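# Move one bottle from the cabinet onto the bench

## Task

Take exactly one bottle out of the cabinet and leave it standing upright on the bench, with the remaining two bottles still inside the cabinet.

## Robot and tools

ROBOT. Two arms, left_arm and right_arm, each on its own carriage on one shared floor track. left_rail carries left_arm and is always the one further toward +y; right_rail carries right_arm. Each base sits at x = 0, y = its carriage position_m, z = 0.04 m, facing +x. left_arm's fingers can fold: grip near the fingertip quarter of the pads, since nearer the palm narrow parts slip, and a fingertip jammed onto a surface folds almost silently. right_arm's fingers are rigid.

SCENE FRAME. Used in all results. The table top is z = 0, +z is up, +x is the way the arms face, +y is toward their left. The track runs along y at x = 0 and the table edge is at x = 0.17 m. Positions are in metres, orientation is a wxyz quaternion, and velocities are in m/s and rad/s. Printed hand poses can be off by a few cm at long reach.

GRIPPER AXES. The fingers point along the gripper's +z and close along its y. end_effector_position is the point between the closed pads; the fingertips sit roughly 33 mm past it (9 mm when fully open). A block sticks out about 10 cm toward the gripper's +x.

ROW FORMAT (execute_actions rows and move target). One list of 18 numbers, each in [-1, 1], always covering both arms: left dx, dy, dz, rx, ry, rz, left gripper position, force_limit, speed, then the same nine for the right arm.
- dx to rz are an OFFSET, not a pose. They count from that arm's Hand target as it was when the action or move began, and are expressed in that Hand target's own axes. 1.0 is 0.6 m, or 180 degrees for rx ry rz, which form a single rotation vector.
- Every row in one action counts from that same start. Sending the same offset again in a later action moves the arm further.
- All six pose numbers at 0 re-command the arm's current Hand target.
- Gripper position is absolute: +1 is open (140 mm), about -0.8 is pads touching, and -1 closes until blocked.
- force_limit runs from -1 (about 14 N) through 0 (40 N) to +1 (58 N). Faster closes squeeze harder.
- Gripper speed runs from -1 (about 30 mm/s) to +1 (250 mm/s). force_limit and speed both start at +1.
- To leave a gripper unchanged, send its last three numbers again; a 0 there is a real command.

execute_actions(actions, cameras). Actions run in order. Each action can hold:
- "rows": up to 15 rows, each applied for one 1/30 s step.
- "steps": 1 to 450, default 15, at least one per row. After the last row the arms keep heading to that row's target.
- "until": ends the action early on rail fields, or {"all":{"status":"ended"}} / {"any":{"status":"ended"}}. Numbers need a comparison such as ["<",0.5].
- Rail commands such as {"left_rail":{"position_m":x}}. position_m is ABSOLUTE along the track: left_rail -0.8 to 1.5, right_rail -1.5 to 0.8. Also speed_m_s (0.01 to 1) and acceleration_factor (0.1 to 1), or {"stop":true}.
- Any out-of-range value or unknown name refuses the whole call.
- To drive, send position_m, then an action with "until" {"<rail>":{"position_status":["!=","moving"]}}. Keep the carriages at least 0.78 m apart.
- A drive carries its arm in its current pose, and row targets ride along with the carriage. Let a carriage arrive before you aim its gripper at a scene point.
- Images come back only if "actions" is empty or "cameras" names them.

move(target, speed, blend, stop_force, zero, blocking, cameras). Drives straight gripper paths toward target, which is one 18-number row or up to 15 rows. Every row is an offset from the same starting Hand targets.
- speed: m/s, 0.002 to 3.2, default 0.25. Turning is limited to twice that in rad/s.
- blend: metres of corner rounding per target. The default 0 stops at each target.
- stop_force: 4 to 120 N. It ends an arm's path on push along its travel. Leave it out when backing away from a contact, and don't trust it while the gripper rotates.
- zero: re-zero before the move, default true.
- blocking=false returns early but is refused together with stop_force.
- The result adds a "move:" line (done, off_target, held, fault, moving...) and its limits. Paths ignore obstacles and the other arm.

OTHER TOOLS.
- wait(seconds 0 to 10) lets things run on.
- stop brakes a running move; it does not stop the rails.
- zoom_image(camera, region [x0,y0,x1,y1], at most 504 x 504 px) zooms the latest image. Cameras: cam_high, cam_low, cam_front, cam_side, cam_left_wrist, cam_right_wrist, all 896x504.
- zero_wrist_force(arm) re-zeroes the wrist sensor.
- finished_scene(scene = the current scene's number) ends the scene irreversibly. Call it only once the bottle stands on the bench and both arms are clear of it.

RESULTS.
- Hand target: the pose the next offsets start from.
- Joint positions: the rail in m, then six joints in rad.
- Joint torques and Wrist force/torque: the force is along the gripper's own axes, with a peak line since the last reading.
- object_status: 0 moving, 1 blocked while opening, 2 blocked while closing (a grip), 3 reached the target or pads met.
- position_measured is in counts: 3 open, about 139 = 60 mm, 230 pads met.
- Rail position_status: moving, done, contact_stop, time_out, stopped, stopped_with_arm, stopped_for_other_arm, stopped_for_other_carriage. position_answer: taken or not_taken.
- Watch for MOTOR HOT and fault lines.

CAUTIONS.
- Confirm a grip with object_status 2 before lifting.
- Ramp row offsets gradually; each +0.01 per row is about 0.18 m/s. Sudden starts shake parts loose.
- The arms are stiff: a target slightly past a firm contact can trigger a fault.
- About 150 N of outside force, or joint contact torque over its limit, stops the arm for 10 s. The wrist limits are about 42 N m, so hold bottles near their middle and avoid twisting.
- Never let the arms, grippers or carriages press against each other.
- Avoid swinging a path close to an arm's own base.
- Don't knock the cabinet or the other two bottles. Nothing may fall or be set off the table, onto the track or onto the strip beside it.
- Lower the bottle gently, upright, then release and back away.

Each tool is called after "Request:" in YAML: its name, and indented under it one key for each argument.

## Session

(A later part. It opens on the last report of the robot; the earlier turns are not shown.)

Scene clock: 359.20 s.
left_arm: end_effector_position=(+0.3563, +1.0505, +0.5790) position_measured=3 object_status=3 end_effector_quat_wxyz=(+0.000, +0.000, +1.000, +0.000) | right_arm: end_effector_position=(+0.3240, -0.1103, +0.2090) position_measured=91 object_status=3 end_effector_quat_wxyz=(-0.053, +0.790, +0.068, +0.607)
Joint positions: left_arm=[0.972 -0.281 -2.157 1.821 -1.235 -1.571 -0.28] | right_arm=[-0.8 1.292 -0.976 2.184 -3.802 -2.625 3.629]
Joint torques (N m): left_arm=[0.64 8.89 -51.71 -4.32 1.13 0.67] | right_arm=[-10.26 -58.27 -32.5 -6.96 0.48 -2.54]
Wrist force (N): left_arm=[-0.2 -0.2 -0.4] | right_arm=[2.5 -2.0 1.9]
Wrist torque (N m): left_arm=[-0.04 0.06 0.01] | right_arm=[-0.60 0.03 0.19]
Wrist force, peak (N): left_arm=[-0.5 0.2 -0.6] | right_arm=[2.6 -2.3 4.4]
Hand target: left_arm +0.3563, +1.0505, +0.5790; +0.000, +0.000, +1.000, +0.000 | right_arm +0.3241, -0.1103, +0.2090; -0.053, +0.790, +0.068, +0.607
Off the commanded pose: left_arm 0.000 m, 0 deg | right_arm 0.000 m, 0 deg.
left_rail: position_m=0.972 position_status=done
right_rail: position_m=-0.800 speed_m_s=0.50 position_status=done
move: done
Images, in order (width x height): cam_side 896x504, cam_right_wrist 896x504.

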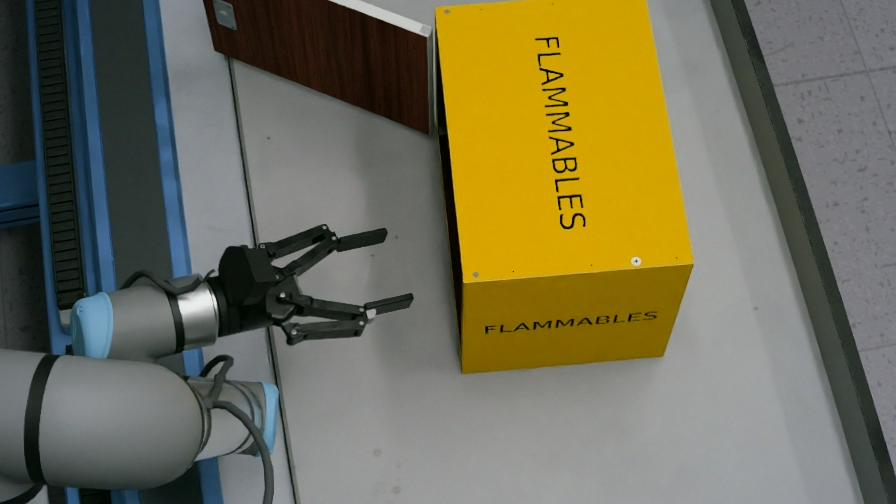

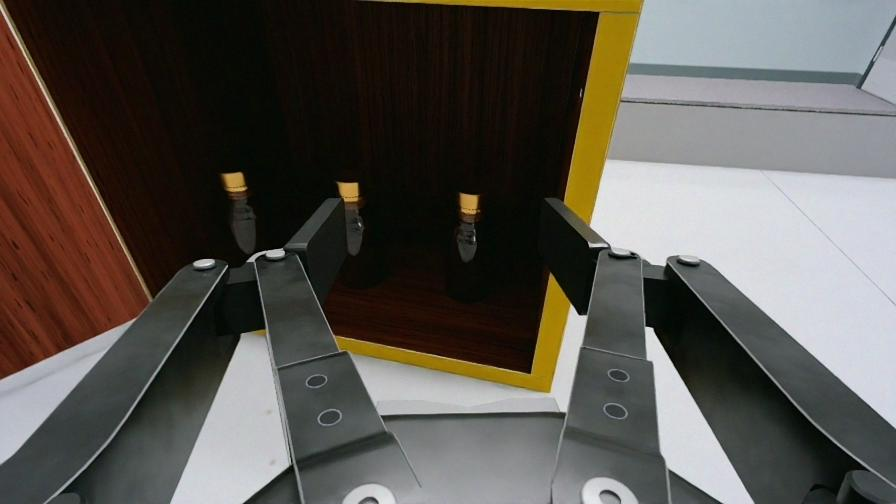

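Request:
move:
  target: [0,0,0,0,0,0,1,1,1,-0.143,0.005,0.135,-0.0537,0,0.0144,0,-0.8,-0.5]
  speed: 0.12
  cameras: ["cam_side","cam_front","cam_right_wrist"]

Request:
zoom_image:
  camera: "cam_right_wrist"
  region: [270, 60, 590, 300]

Scene clock: 393.10 s.
left_arm: end_effector_position=(+0.3563, +1.0505, +0.5790) position_measured=3 object_status=3 end_effector_quat_wxyz=(+0.000, +0.000, +1.000, +0.000) | right_arm: end_effector_position=(+0.3800, -0.1035, +0.1053) position_measured=129 object_status=3 end_effector_quat_wxyz=(+0.000, +0.793, -0.001, +0.610)
Joint positions: left_arm=[0.972 -0.281 -2.157 1.821 -1.235 -1.571 -0.28] | right_arm=[-0.8 1.246 -0.774 2.058 -3.729 -2.73 3.797]
Joint torques (N m): left_arm=[-0.72 9.54 -51.7 -4.88 0.91 0.87] | right_arm=[-10.14 -66.92 -29.79 -1.64 -4.73 2.77]
Wrist force (N): left_arm=[0.0 0.2 -0.1] | right_arm=[3.4 -2.3 1.8]
Wrist torque (N m): left_arm=[0.05 0.01 0.01] | right_arm=[-0.65 -0.16 0.09]
Wrist force, peak (N): left_arm=[-0.5 0.1 -0.7] | right_arm=[2.8 -2.9 2.5]
Hand target: left_arm +0.3563, +1.0505, +0.5790; +0.000, +0.000, +1.000, +0.000 | right_arm +0.3800, -0.1035, +0.1053; +0.000, +0.793, -0.001, +0.610
Off the commanded pose: left_arm 0.000 m, 0 deg | right_arm 0.000 m, 0 deg.
left_rail: position_m=0.972 position_status=done
right_rail: position_m=-0.800 speed_m_s=0.50 position_status=done
move: done
Images, in order (width x height): cam_front 896x504, cam_side 896x504, cam_right_wrist 896x504.

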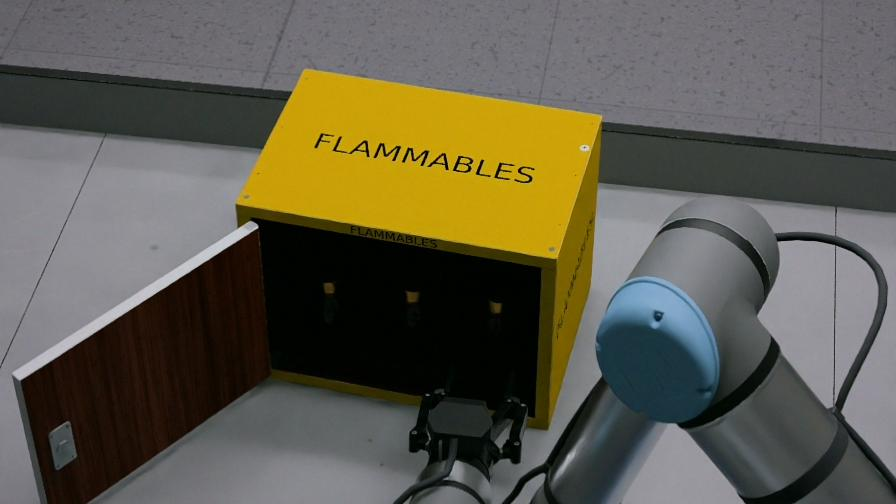

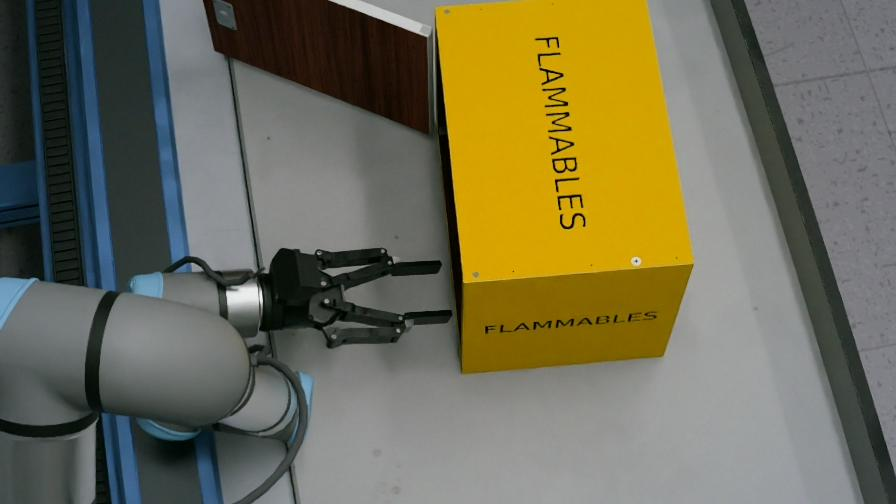

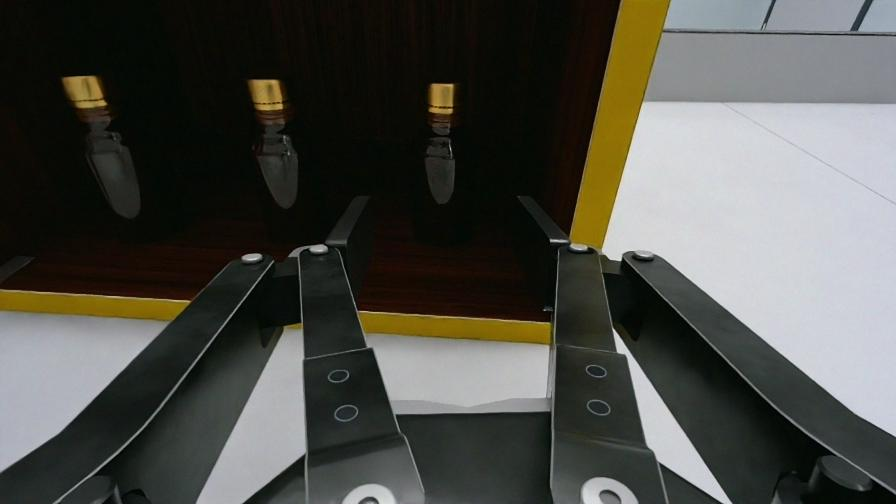

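Scaled by 1.575 from the camera's 896x504 image, which has a finer 1280x720 frame.

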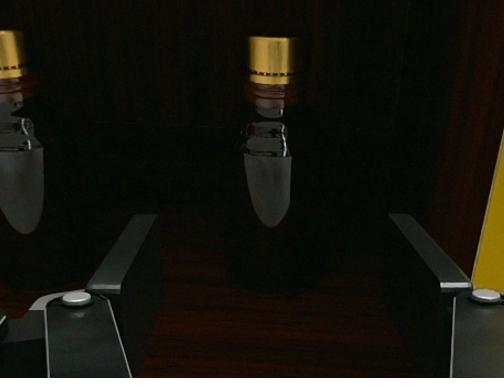

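Request:
move:
  target: [0,0,0,0,0,0,1,1,1,0,0.0,0.225,0,0,0,0,-0.8,-0.5]
  speed: 0.08
  stop_force: 8
  cameras: ["cam_side","cam_front","cam_right_wrist"]

Request:
zoom_image:
  camera: "cam_right_wrist"
  region: [270, 60, 630, 330]

Scene clock: 405.10 s.
left_arm: end_effector_position=(+0.3563, +1.0505, +0.5790) position_measured=3 object_status=3 end_effector_quat_wxyz=(+0.000, +0.000, +1.000, +0.000) | right_arm: end_effector_position=(+0.4127, -0.1037, +0.0966) position_measured=129 object_status=3 end_effector_quat_wxyz=(+0.000, +0.793, -0.001, +0.609)
Joint positions: left_arm=[0.972 -0.281 -2.157 1.821 -1.235 -1.571 -0.28] | right_arm=[-0.8 1.201 -0.747 2.035 -3.793 -2.694 3.731]
Joint torques (N m): left_arm=[-1.27 9.56 -52.46 -4.67 1 0.44] | right_arm=[12.78 -92.49 -4.33 -1.77 -4.46 2.93]
Wrist force (N): left_arm=[-0.1 0.1 -0.4] | right_arm=[3.1 -2.3 2.2]
Wrist torque (N m): left_arm=[0.03 0.04 0.00] | right_arm=[-0.64 -0.13 0.22]
Wrist force, peak (N): left_arm=[-0.4 0.3 -0.8] | right_arm=[2.6 -1.8 7.4]
Hand target: left_arm +0.3563, +1.0505, +0.5790; +0.000, +0.000, +1.000, +0.000 | right_arm +0.4127, -0.1037, +0.0966; +0.000, +0.793, -0.001, +0.609 (not the last commanded pose)
Off the commanded pose: left_arm 0.000 m, 0 deg | right_arm 0.101 m, 0 deg.
left_rail: position_m=0.972 position_status=done
right_rail: position_m=-0.800 speed_m_s=0.50 position_status=done
move: held (right_arm; a check stopped the path); limits=held
pose unreachable (right arm): on one or more control steps of this call, first in action 0 (counted from 0), this arm could not follow its commanded pose, so it was not sent that pose on those steps. It may still have moved: this result reports where it is.
cause: moving toward the commanded pose would bring a part of the arm (just beyond joint 5 (wrist 1)) too close to the robot's own body.
Images, in order (width x height): cam_front 896x504, cam_side 896x504, cam_right_wrist 896x504.

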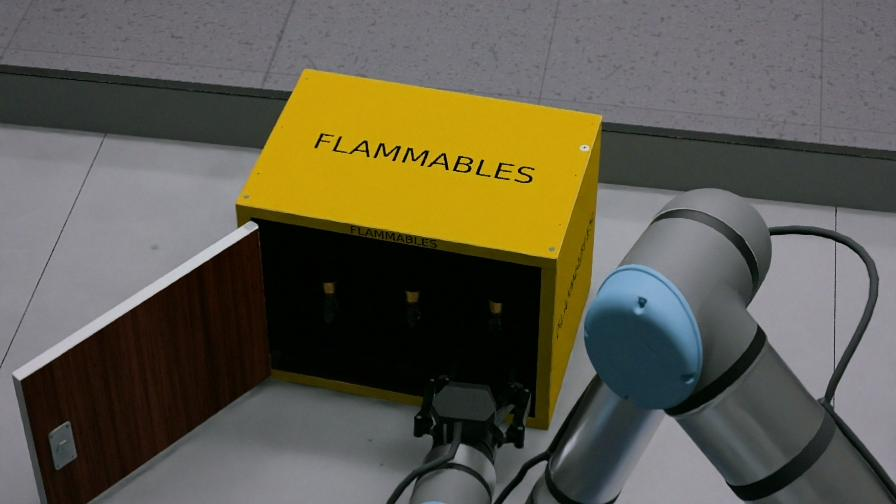

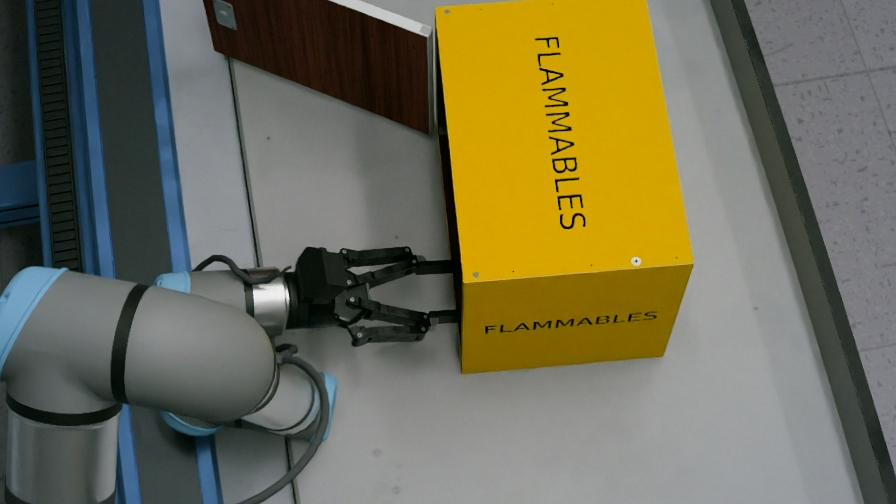

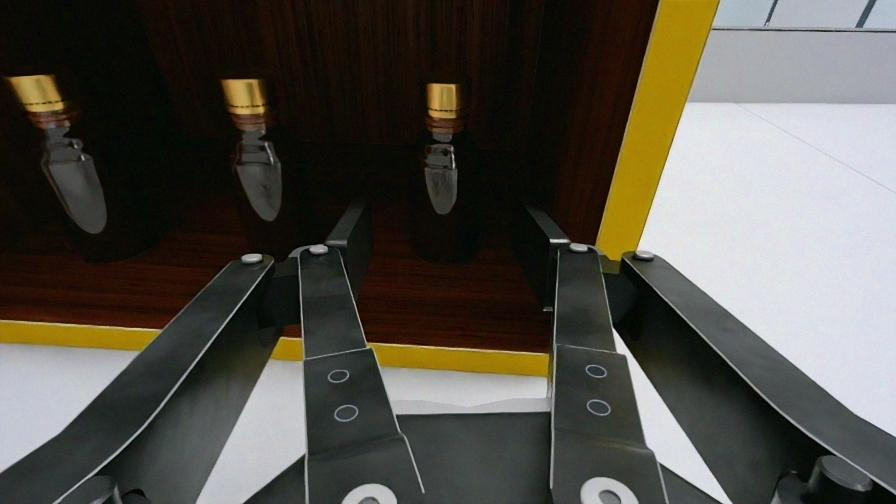

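Scaled by 1.400 from the camera's 896x504 image, which has a finer 1280x720 frame.

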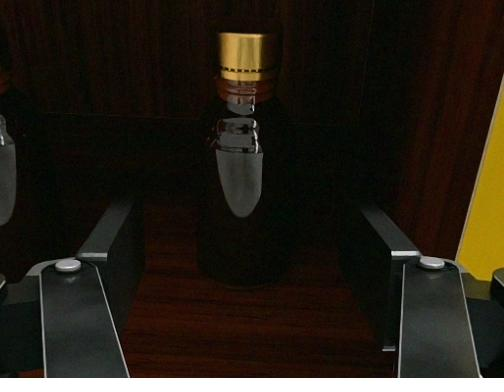

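Request:
move:
  target:
    - [0,0,0,0,0,0,1,1,1,0.035,0.0,-0.03,0,-0.083,0,0,-0.8,-0.5]
    - [0,0,0,0,0,0,1,1,1,0.002,0.0,0.163,0,-0.083,0,0,-0.8,-0.5]
  speed: 0.08
  stop_force: 10
  cameras: ["cam_side","cam_front","cam_right_wrist"]

Request:
zoom_image:
  camera: "cam_right_wrist"
  region: [270, 60, 630, 330]

Scene clock: 422.33 s.
left_arm: end_effector_position=(+0.3563, +1.0505, +0.5790) position_measured=3 object_status=3 end_effector_quat_wxyz=(+0.000, +0.000, +1.000, +0.000) | right_arm: end_effector_position=(+0.5075, -0.1039, +0.0726) position_measured=129 object_status=3 end_effector_quat_wxyz=(+0.000, +0.865, -0.001, +0.501)
Joint positions: left_arm=[0.972 -0.281 -2.157 1.821 -1.235 -1.571 -0.28] | right_arm=[-0.8 1.034 -0.87 2.041 -3.468 -2.413 3.841]
Joint torques (N m): left_arm=[-0.32 10.73 -52.06 -4.41 1 0.81] | right_arm=[-9.65 -66.78 -35.16 -7.99 0.13 -2.76]
Wrist force (N): left_arm=[-0.5 0.0 -0.2] | right_arm=[2.6 -2.1 1.5]
Wrist torque (N m): left_arm=[-0.01 0.12 0.00] | right_arm=[-0.56 -0.12 0.20]
Wrist force, peak (N): left_arm=[-0.6 0.1 -0.7] | right_arm=[2.9 -2.0 2.9]
Hand target: left_arm +0.3563, +1.0505, +0.5790; +0.000, +0.000, +1.000, +0.000 | right_arm +0.5075, -0.1039, +0.0726; +0.000, +0.865, -0.001, +0.501
Off the commanded pose: left_arm 0.000 m, 0 deg | right_arm 0.000 m, 0 deg.
left_rail: position_m=0.972 position_status=done
right_rail: position_m=-0.800 speed_m_s=0.50 position_status=done
move: done
Images, in order (width x height): cam_front 896x504, cam_side 896x504, cam_right_wrist 896x504.

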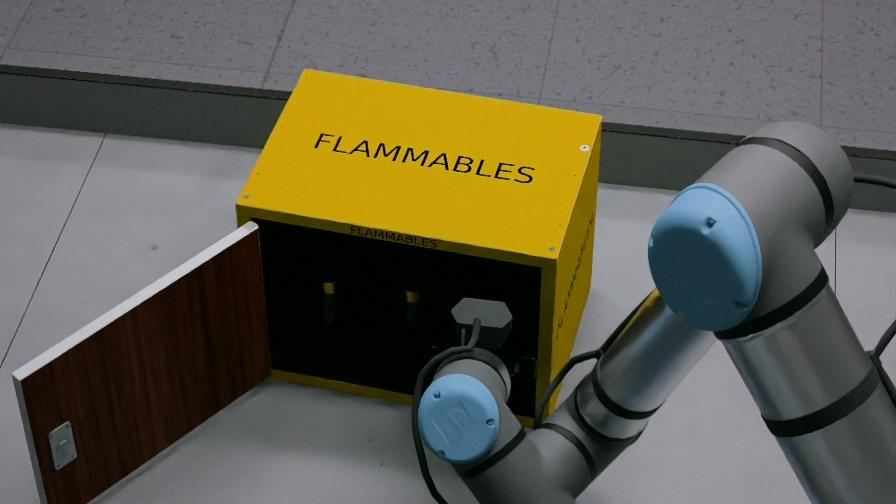

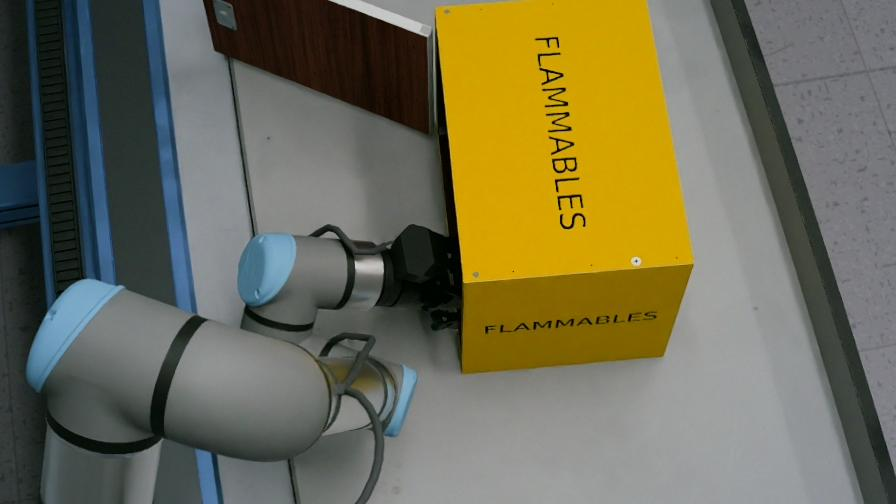

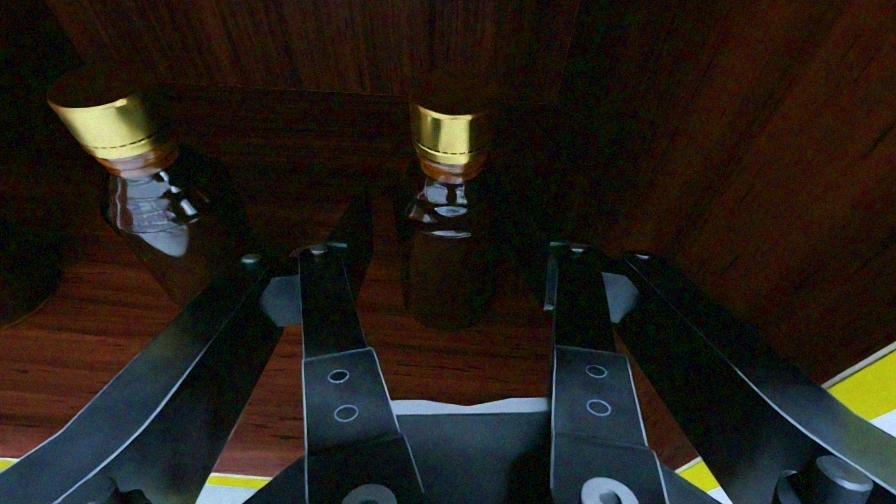

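Scaled by 1.400 from the camera's 896x504 image, which has a finer 1280x720 frame.

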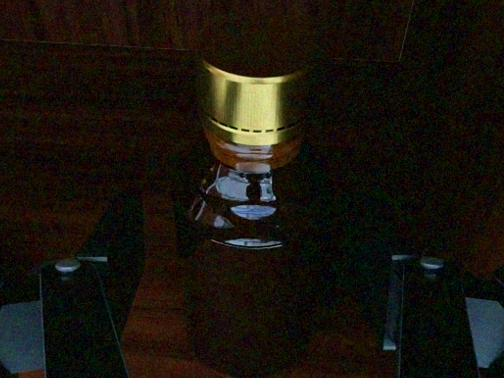

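Request:
execute_actions:
  actions:
    - {"rows":[[0,0,0,0,0,0,1,1,1,0,0,0,0,0,0,-1,-0.4,-1]],"steps":75}
  cameras: ["cam_right_wrist"]

Scene clock: 429.37 s.
left_arm: end_effector_position=(+0.3563, +1.0505, +0.5790) position_measured=3 object_status=3 end_effector_quat_wxyz=(+0.000, +0.000, +1.000, +0.000) | right_arm: end_effector_position=(+0.5075, -0.1039, +0.0726) position_measured=161 object_status=2 end_effector_quat_wxyz=(+0.000, +0.865, -0.001, +0.501)
Joint positions: left_arm=[0.972 -0.281 -2.157 1.821 -1.235 -1.571 -0.28] | right_arm=[-0.8 1.034 -0.87 2.041 -3.468 -2.413 3.841]
Joint torques (N m): left_arm=[-0.74 11.73 -51.79 -4.55 1.11 0.72] | right_arm=[4.38 -66.41 -28.56 -1.84 0.13 0.5]
Wrist force (N): left_arm=[-0.4 -0.2 -0.5] | right_arm=[8.5 2.5 -5.6]
Wrist torque (N m): left_arm=[-0.04 0.11 0.00] | right_arm=[-0.85 -0.04 -0.10]
Wrist force, peak (N): left_arm=[-0.6 0.0 -0.7] | right_arm=[8.9 2.8 -5.6]
Hand target: left_arm +0.3563, +1.0505, +0.5790; +0.000, +0.000, +1.000, +0.000 | right_arm +0.5075, -0.1039, +0.0726; +0.000, +0.865, -0.001, +0.501
Off the commanded pose: left_arm 0.000 m, 0 deg | right_arm 0.000 m, 0 deg.
left_rail: position_m=0.972 position_status=done
right_rail: position_m=-0.800 speed_m_s=0.50 position_status=done
Images, in order (width x height): cam_right_wrist 896x504.

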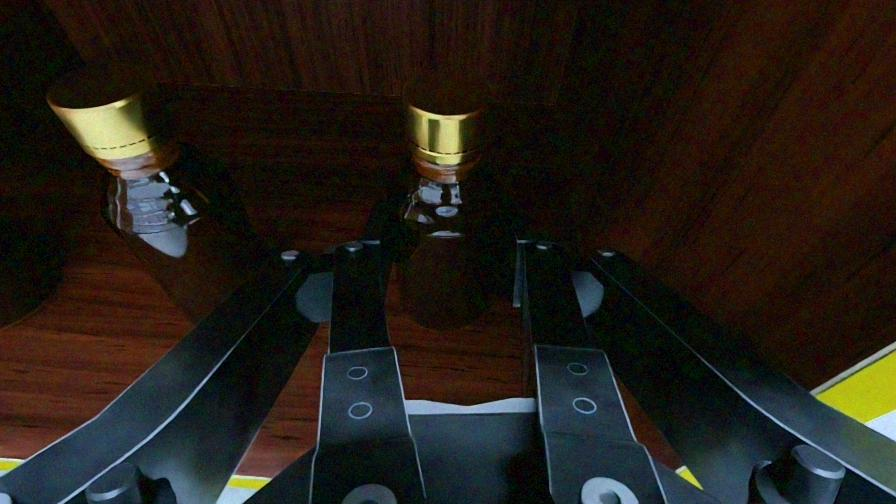

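Request:
move:
  target:
    - [0,0,0,0,0,0,1,1,1,0.05,0,-0.029,0,0,0,-1,-0.4,-1]
    - [0,0,0,0,0,0,1,1,1,-0.102,0,-0.326,0,0,0,-1,-0.4,-1]
    - [0,0,0,0,0,0,1,1,1,-0.102,0.22,-0.326,0,0,0,-1,-0.4,-1]
  speed: [0.05,0.12,0.12]
  blend: [0.005,0.02,0]
  cameras: ["cam_side","cam_front","cam_right_wrist"]

Scene clock: 442.80 s.
left_arm: end_effector_position=(+0.3563, +1.0505, +0.5790) position_measured=3 object_status=3 end_effector_quat_wxyz=(+0.000, +0.000, +1.000, +0.000) | right_arm: end_effector_position=(+0.3071, -0.2354, +0.1168) position_measured=161 object_status=2 end_effector_quat_wxyz=(+0.000, +0.865, -0.001, +0.501)
Joint positions: left_arm=[0.972 -0.281 -2.157 1.821 -1.235 -1.571 -0.28] | right_arm=[-0.8 1.237 -1.124 2.395 -3.359 -2.532 4.108]
Joint torques (N m): left_arm=[-1.71 10.97 -52.57 -4.46 1.16 0.55] | right_arm=[-10.76 -70.09 -6.13 -8.47 -0.71 -2.39]
Wrist force (N): left_arm=[-0.4 0.0 -0.2] | right_arm=[0.7 -2.0 3.3]
Wrist torque (N m): left_arm=[-0.01 0.10 0.00] | right_arm=[-0.57 -0.22 0.18]
Wrist force, peak (N): left_arm=[-0.8 0.2 -0.5] | right_arm=[9.0 2.9 -6.0]
Hand target: left_arm +0.3563, +1.0505, +0.5790; +0.000, +0.000, +1.000, +0.000 | right_arm +0.3071, -0.2355, +0.1168; +0.000, +0.865, -0.001, +0.501
Off the commanded pose: left_arm 0.000 m, 0 deg | right_arm 0.000 m, 0 deg.
left_rail: position_m=0.972 position_status=done
right_rail: position_m=-0.800 speed_m_s=0.50 position_status=done
move: done
Images, in order (width x height): cam_front 896x504, cam_side 896x504, cam_right_wrist 896x504.

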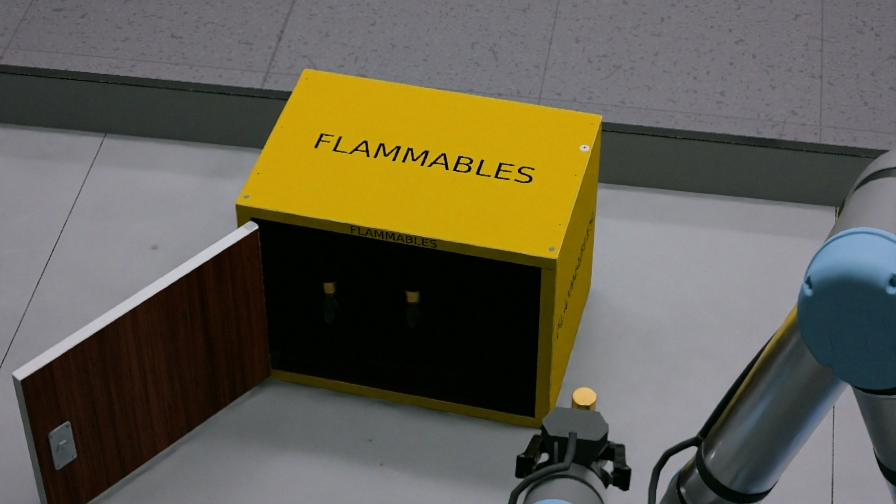

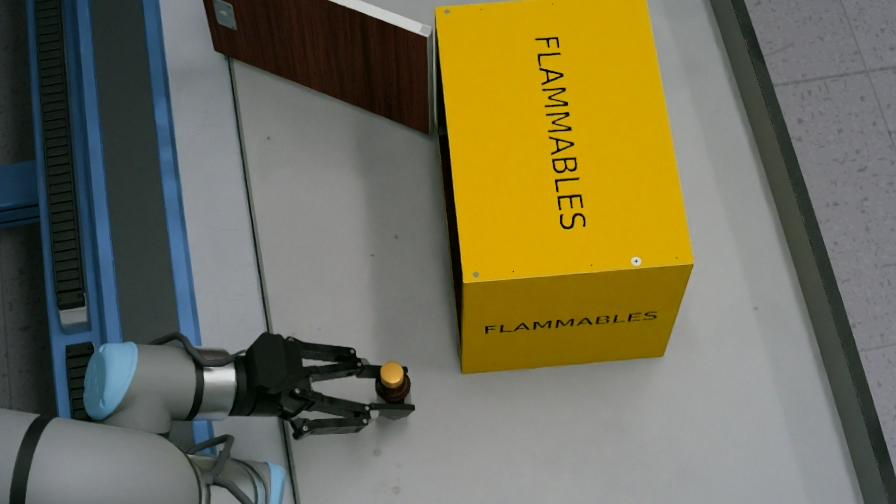

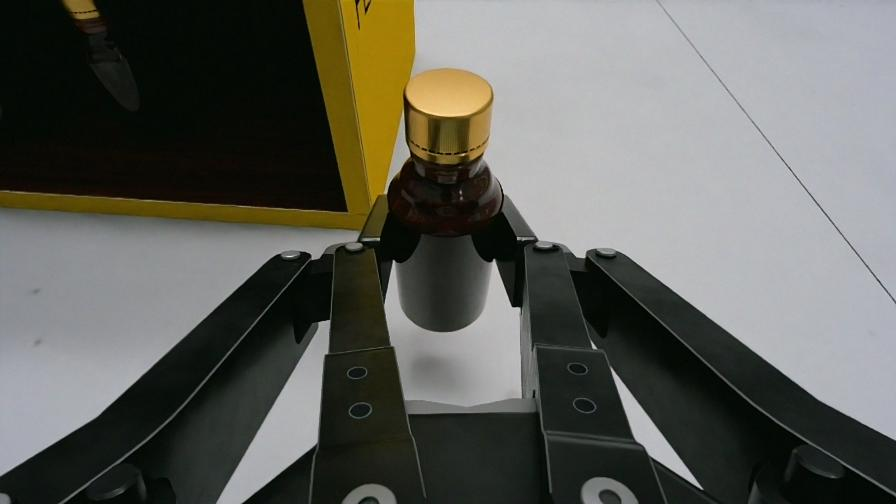

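Request:
move:
  target: [0,0,0,0,0,0,1,1,1,-0.108,0,0.0625,0,0,0,-1,-0.4,-1]
  speed: 0.02
  stop_force: 6
  cameras: ["cam_front","cam_right_wrist"]

Scene clock: 453.20 s.
left_arm: end_effector_position=(+0.3563, +1.0505, +0.5790) position_measured=3 object_status=3 end_effector_quat_wxyz=(+0.000, +0.000, +1.000, +0.000) | right_arm: end_effector_position=(+0.3073, -0.2354, +0.0547) position_measured=161 object_status=2 end_effector_quat_wxyz=(+0.000, +0.865, -0.001, +0.501)
Joint positions: left_arm=[0.972 -0.281 -2.157 1.821 -1.235 -1.571 -0.28] | right_arm=[-0.8 1.237 -0.979 2.388 -3.497 -2.532 4.107]
Joint torques (N m): left_arm=[1.2 8.52 -52.81 -4.68 1.13 0.64] | right_arm=[0.08 -74.62 -0.66 -2.83 -0.63 -0.33]
Wrist force (N): left_arm=[-0.5 -0.2 0.0] | right_arm=[1.6 -2.4 3.5]
Wrist torque (N m): left_arm=[-0.06 0.11 0.01] | right_arm=[-0.63 -0.17 0.17]
Wrist force, peak (N): left_arm=[-0.5 -0.1 -0.8] | right_arm=[13.4 -3.4 -5.3]
Hand target: left_arm +0.3563, +1.0505, +0.5790; +0.000, +0.000, +1.000, +0.000 | right_arm +0.3073, -0.2354, +0.0547; +0.000, +0.865, -0.001, +0.501 (not the last commanded pose)
Off the commanded pose: left_arm 0.000 m, 0 deg | right_arm 0.013 m, 0 deg.
left_rail: position_m=0.972 position_status=done
right_rail: position_m=-0.800 speed_m_s=0.50 position_status=done
move: contact (right_arm)
Images, in order (width x height): cam_front 896x504, cam_right_wrist 896x504.

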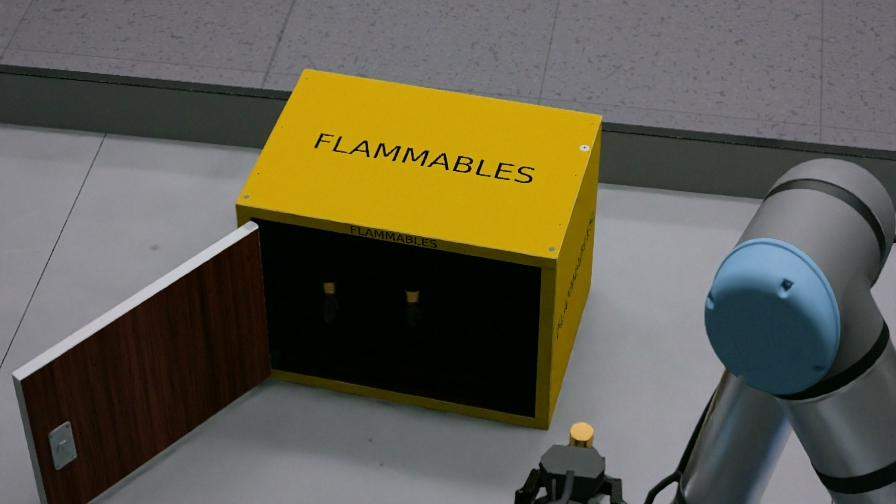

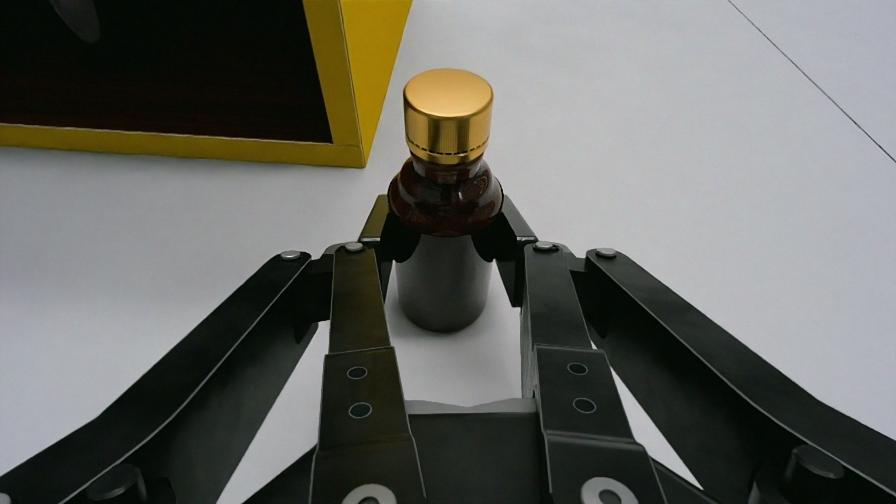

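Request:
move:
  target: [0,0,0,0,0,0,1,1,1,-0.003,0,0.0016,0,0,0,-1,-0.4,-1]
  speed: 0.01
  stop_force: 6

Request:
execute_actions:
  actions:
    - {"rows":[[0,0,0,0,0,0,1,1,1,0,0,0,0,0,0,0.1,-0.4,-1]],"steps":60}
  cameras: ["cam_right_wrist"]

Scene clock: 458.10 s.
left_arm: end_effector_position=(+0.3563, +1.0505, +0.5790) position_measured=3 object_status=3 end_effector_quat_wxyz=(+0.000, +0.000, +1.000, +0.000) | right_arm: end_effector_position=(+0.3073, -0.2354, +0.0546) position_measured=161 object_status=2 end_effector_quat_wxyz=(+0.000, +0.865, -0.001, +0.501)
Joint positions: left_arm=[0.972 -0.281 -2.157 1.821 -1.235 -1.571 -0.28] | right_arm=[-0.8 1.237 -0.979 2.388 -3.497 -2.532 4.107]
Joint torques (N m): left_arm=[-0.1 9.66 -52.72 -4.38 0.92 0.39] | right_arm=[4.94 -69.75 -4.84 -2.08 -1 2.28]
Wrist force (N): left_arm=[-0.2 0.1 -0.3] | right_arm=[6.5 -2.7 -0.4]
Wrist torque (N m): left_arm=[0.03 0.05 0.01] | right_arm=[-0.70 -0.09 0.08]
Wrist force, peak (N): left_arm=[-0.6 0.0 -0.5] | right_arm=[8.7 -2.5 -2.7]
Hand target: left_arm +0.3563, +1.0505, +0.5790; +0.000, +0.000, +1.000, +0.000 | right_arm +0.3073, -0.2354, +0.0547; +0.000, +0.865, -0.001, +0.501 (not the last commanded pose)
Off the commanded pose: left_arm 0.000 m, 0 deg | right_arm 0.002 m, 0 deg.
left_rail: position_m=0.972 position_status=done
right_rail: position_m=-0.800 speed_m_s=0.50 position_status=done
move: contact (right_arm)

Scene clock: 460.30 s.
left_arm: end_effector_position=(+0.3563, +1.0505, +0.5790) position_measured=3 object_status=3 end_effector_quat_wxyz=(+0.000, +0.000, +1.000, +0.000) | right_arm: end_effector_position=(+0.3073, -0.2354, +0.0547) position_measured=117 object_status=3 end_effector_quat_wxyz=(+0.000, +0.865, -0.001, +0.501)
Joint positions: left_arm=[0.972 -0.281 -2.157 1.821 -1.235 -1.571 -0.28] | right_arm=[-0.8 1.237 -0.979 2.388 -3.497 -2.532 4.107]
Joint torques (N m): left_arm=[0.51 9.77 -52.02 -4.82 0.96 0.58] | right_arm=[0.18 -71.68 -4.85 -7 -0.95 -0.49]
Wrist force (N): left_arm=[-0.2 0.4 -0.3] | right_arm=[2.5 -2.1 2.3]
Wrist torque (N m): left_arm=[0.08 0.05 0.00] | right_arm=[-0.59 -0.08 0.19]
Wrist force, peak (N): left_arm=[-0.5 -0.2 -0.6] | right_arm=[5.8 -2.9 0.6]
Hand target: left_arm +0.3563, +1.0505, +0.5790; +0.000, +0.000, +1.000, +0.000 | right_arm +0.3073, -0.2354, +0.0547; +0.000, +0.865, -0.001, +0.501
Off the commanded pose: left_arm 0.000 m, 0 deg | right_arm 0.000 m, 0 deg.
left_rail: position_m=0.972 position_status=done
right_rail: position_m=-0.800 speed_m_s=0.50 position_status=done
Images, in order (width x height): cam_right_wrist 896x504.

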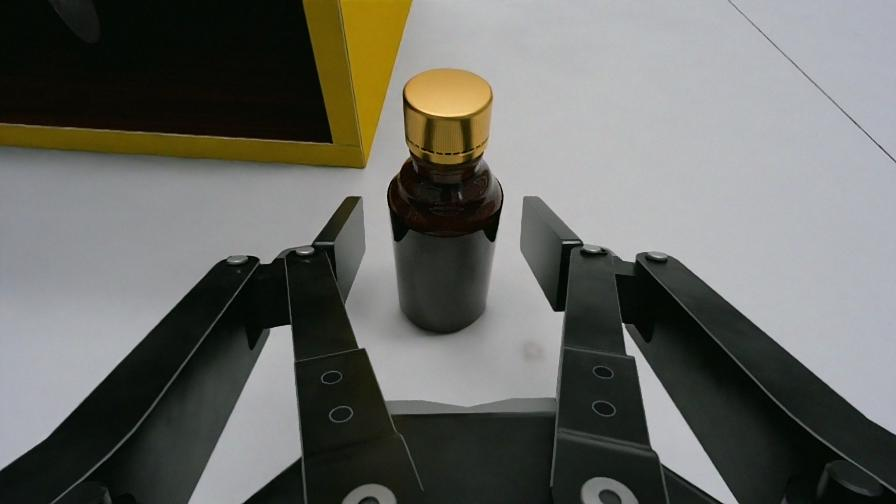

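Request:
move:
  target:
    - [0,0,0,0,0,0,1,1,1,0,0,-0.14,0,0,0,0.1,-0.4,-1]
    - [0,0,0,0,0,0,1,1,1,0.5,-0.1,-0.42,0,-0.333,0,0.1,-0.4,-1]
  speed: [0.08,0.25]
  blend: [0.01,0]
  cameras: ["cam_high","cam_front","cam_side","cam_right_wrist"]

Scene clock: 479.20 s.
left_arm: end_effector_position=(+0.3563, +1.0505, +0.5790) position_measured=3 object_status=3 end_effector_quat_wxyz=(+0.000, +0.000, +1.000, +0.000) | right_arm: end_effector_position=(+0.2382, -0.1756, +0.4403) position_measured=117 object_status=3 end_effector_quat_wxyz=(+0.000, +1.000, -0.001, +0.002)
Joint positions: left_arm=[0.972 -0.281 -2.157 1.821 -1.235 -1.571 -0.28] | right_arm=[-0.8 0.944 -1.644 1.733 -1.663 -1.573 4.088]
Joint torques (N m): left_arm=[-0.53 10.46 -52.42 -4.4 1.36 1.07] | right_arm=[-10.18 -31.48 -62.39 -2.8 1.93 -2.75]
Wrist force (N): left_arm=[-0.5 0.1 -0.2] | right_arm=[1.5 -2.7 1.7]
Wrist torque (N m): left_arm=[0.02 0.12 0.00] | right_arm=[-0.62 -0.37 0.05]
Wrist force, peak (N): left_arm=[-0.5 0.0 -0.7] | right_arm=[2.2 -2.6 3.5]
Hand target: left_arm +0.3563, +1.0505, +0.5790; +0.000, +0.000, +1.000, +0.000 | right_arm +0.2382, -0.1756, +0.4403; +0.000, +1.000, -0.001, +0.002
Off the commanded pose: left_arm 0.000 m, 0 deg | right_arm 0.000 m, 0 deg.
left_rail: position_m=0.972 position_status=done
right_rail: position_m=-0.800 speed_m_s=0.50 position_status=done
move: done
Images, in order (width x height): cam_high 896x504, cam_front 896x504, cam_side 896x504, cam_right_wrist 896x504.

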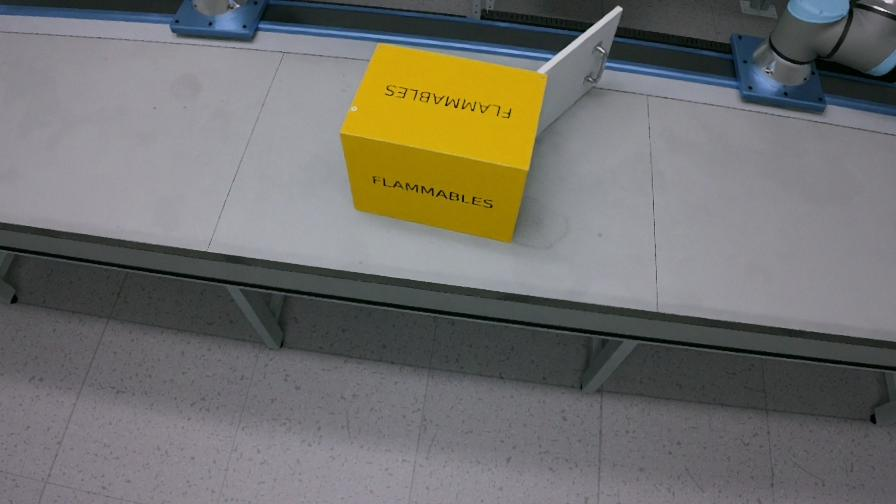

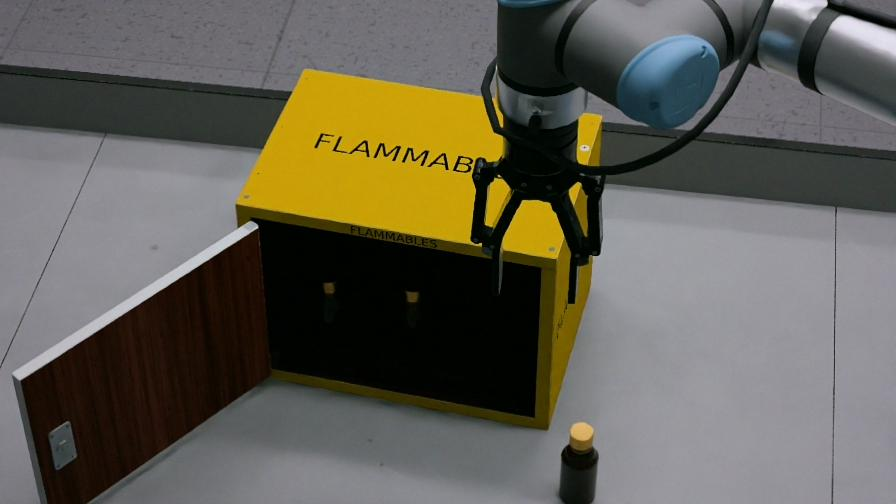

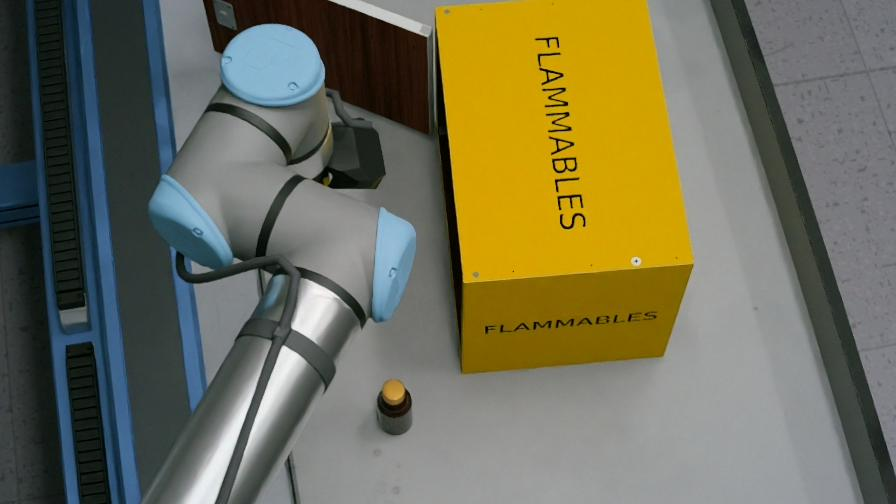

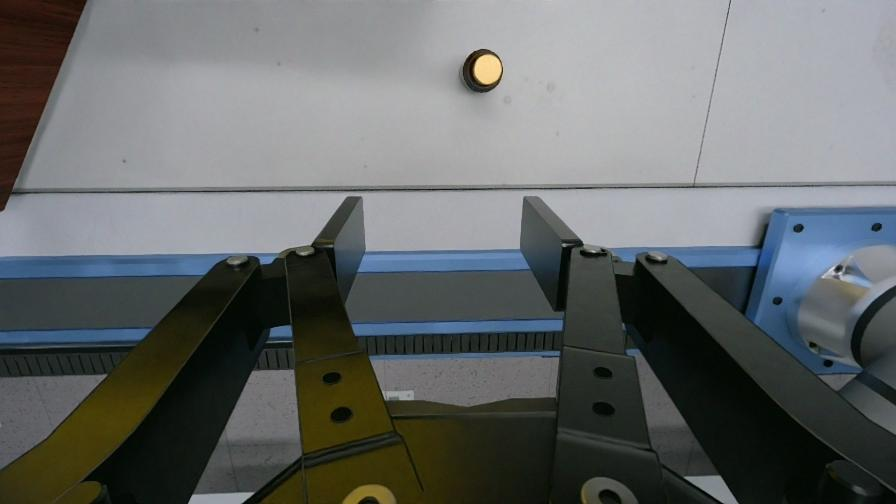

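Request:
execute_actions:
  actions:
    - {"rows":[[0,0,0,0,0,0,1,1,1,0,0,0,0,0,0,-1,-0.4,-1]],"right_rail":{"position_m":-0.6,"speed_m_s":0.4},"steps":150,"until":{"right_rail":{"position_status":["!=","moving"]}}}

Request:
move:
  target:
    - [0,0,0,0,0,0,1,1,1,0.087,-0.593,-0.06,0,0,0,-1,-0.4,-1]
    - [0,0,0,0,0,0,1,1,1,0.087,-0.593,0.317,0,0,0,-1,-0.4,-1]
  speed: [0.25,0.12]
  stop_force: 25
  cameras: ["cam_front","cam_high","cam_right_wrist"]

Scene clock: 491.93 s.
left_arm: end_effector_position=(+0.3563, +1.0505, +0.5790) position_measured=3 object_status=3 end_effector_quat_wxyz=(+0.000, +0.000, +1.000, +0.000) | right_arm: end_effector_position=(+0.2382, +0.0244, +0.4404) position_measured=230 object_status=3 end_effector_quat_wxyz=(+0.000, +1.000, -0.001, +0.002)
Joint positions: left_arm=[0.972 -0.281 -2.157 1.821 -1.235 -1.571 -0.28] | right_arm=[-0.6 0.944 -1.644 1.733 -1.663 -1.573 4.088]
Joint torques (N m): left_arm=[-1.07 10.01 -52.37 -4.87 1.01 1] | right_arm=[-0.57 -53.84 -49.04 -6.1 -1.46 -2.34]
Wrist force (N): left_arm=[-0.4 -0.1 -0.3] | right_arm=[1.2 -2.0 2.0]
Wrist torque (N m): left_arm=[-0.03 0.10 0.00] | right_arm=[-0.47 -0.31 0.05]
Wrist force, peak (N): left_arm=[-0.3 -0.7 -0.6] | right_arm=[1.5 -4.1 2.4]
Hand target: left_arm +0.3563, +1.0505, +0.5790; +0.000, +0.000, +1.000, +0.000 | right_arm +0.2382, +0.0244, +0.4403; +0.000, +1.000, -0.001, +0.002
Off the commanded pose: left_arm 0.000 m, 0 deg | right_arm 0.000 m, 0 deg.
left_rail: position_m=0.972 position_status=done
right_rail: position_m=-0.600 speed_m_s=0.40 position_status=done

Scene clock: 496.43 s.
left_arm: end_effector_position=(+0.3563, +1.0505, +0.5790) position_measured=3 object_status=3 end_effector_quat_wxyz=(+0.000, +0.000, +1.000, +0.000) | right_arm: end_effector_position=(+0.2920, +0.3803, +0.2506) position_measured=230 object_status=3 end_effector_quat_wxyz=(+0.000, +1.000, -0.001, +0.002)
Joint positions: left_arm=[0.972 -0.281 -2.157 1.821 -1.235 -1.571 -0.28] | right_arm=[-0.6 1.111 -0.994 1.248 -1.827 -1.574 4.255]
Joint torques (N m): left_arm=[0.48 11.59 -52.74 -4.58 0.96 0.97] | right_arm=[-10.03 -83.93 -35.86 -7.76 0.99 -2.11]
Wrist force (N): left_arm=[-0.3 0.0 -0.6] | right_arm=[1.2 -2.2 1.4]
Wrist torque (N m): left_arm=[-0.01 0.08 0.01] | right_arm=[-0.49 -0.32 -0.04]
Wrist force, peak (N): left_arm=[-0.3 0.4 -0.7] | right_arm=[2.1 -4.5 2.3]
Hand target: left_arm +0.3563, +1.0505, +0.5790; +0.000, +0.000, +1.000, +0.000 | right_arm +0.2920, +0.3803, +0.2506; +0.000, +1.000, -0.001, +0.002
Off the commanded pose: left_arm 0.000 m, 0 deg | right_arm 0.000 m, 0 deg.
left_rail: position_m=0.972 position_status=done
right_rail: position_m=-0.600 speed_m_s=0.40 position_status=done
move: done
Images, in order (width x height): cam_high 896x504, cam_front 896x504, cam_right_wrist 896x504.

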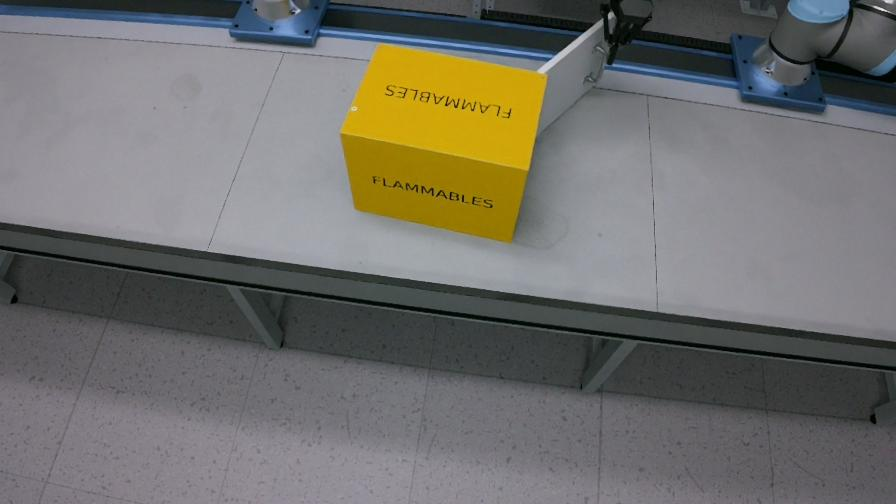

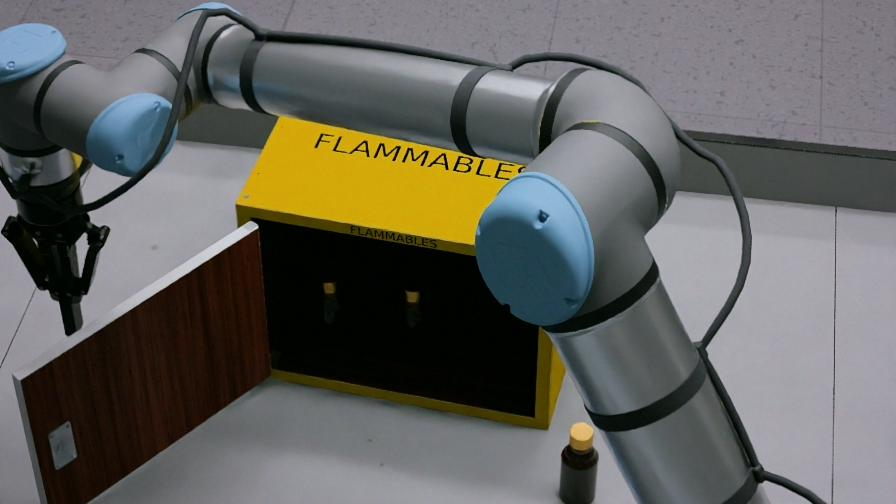

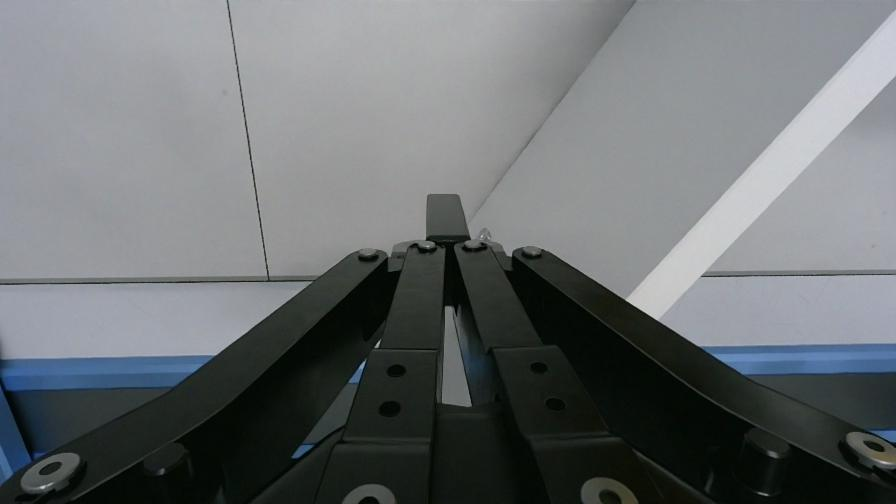

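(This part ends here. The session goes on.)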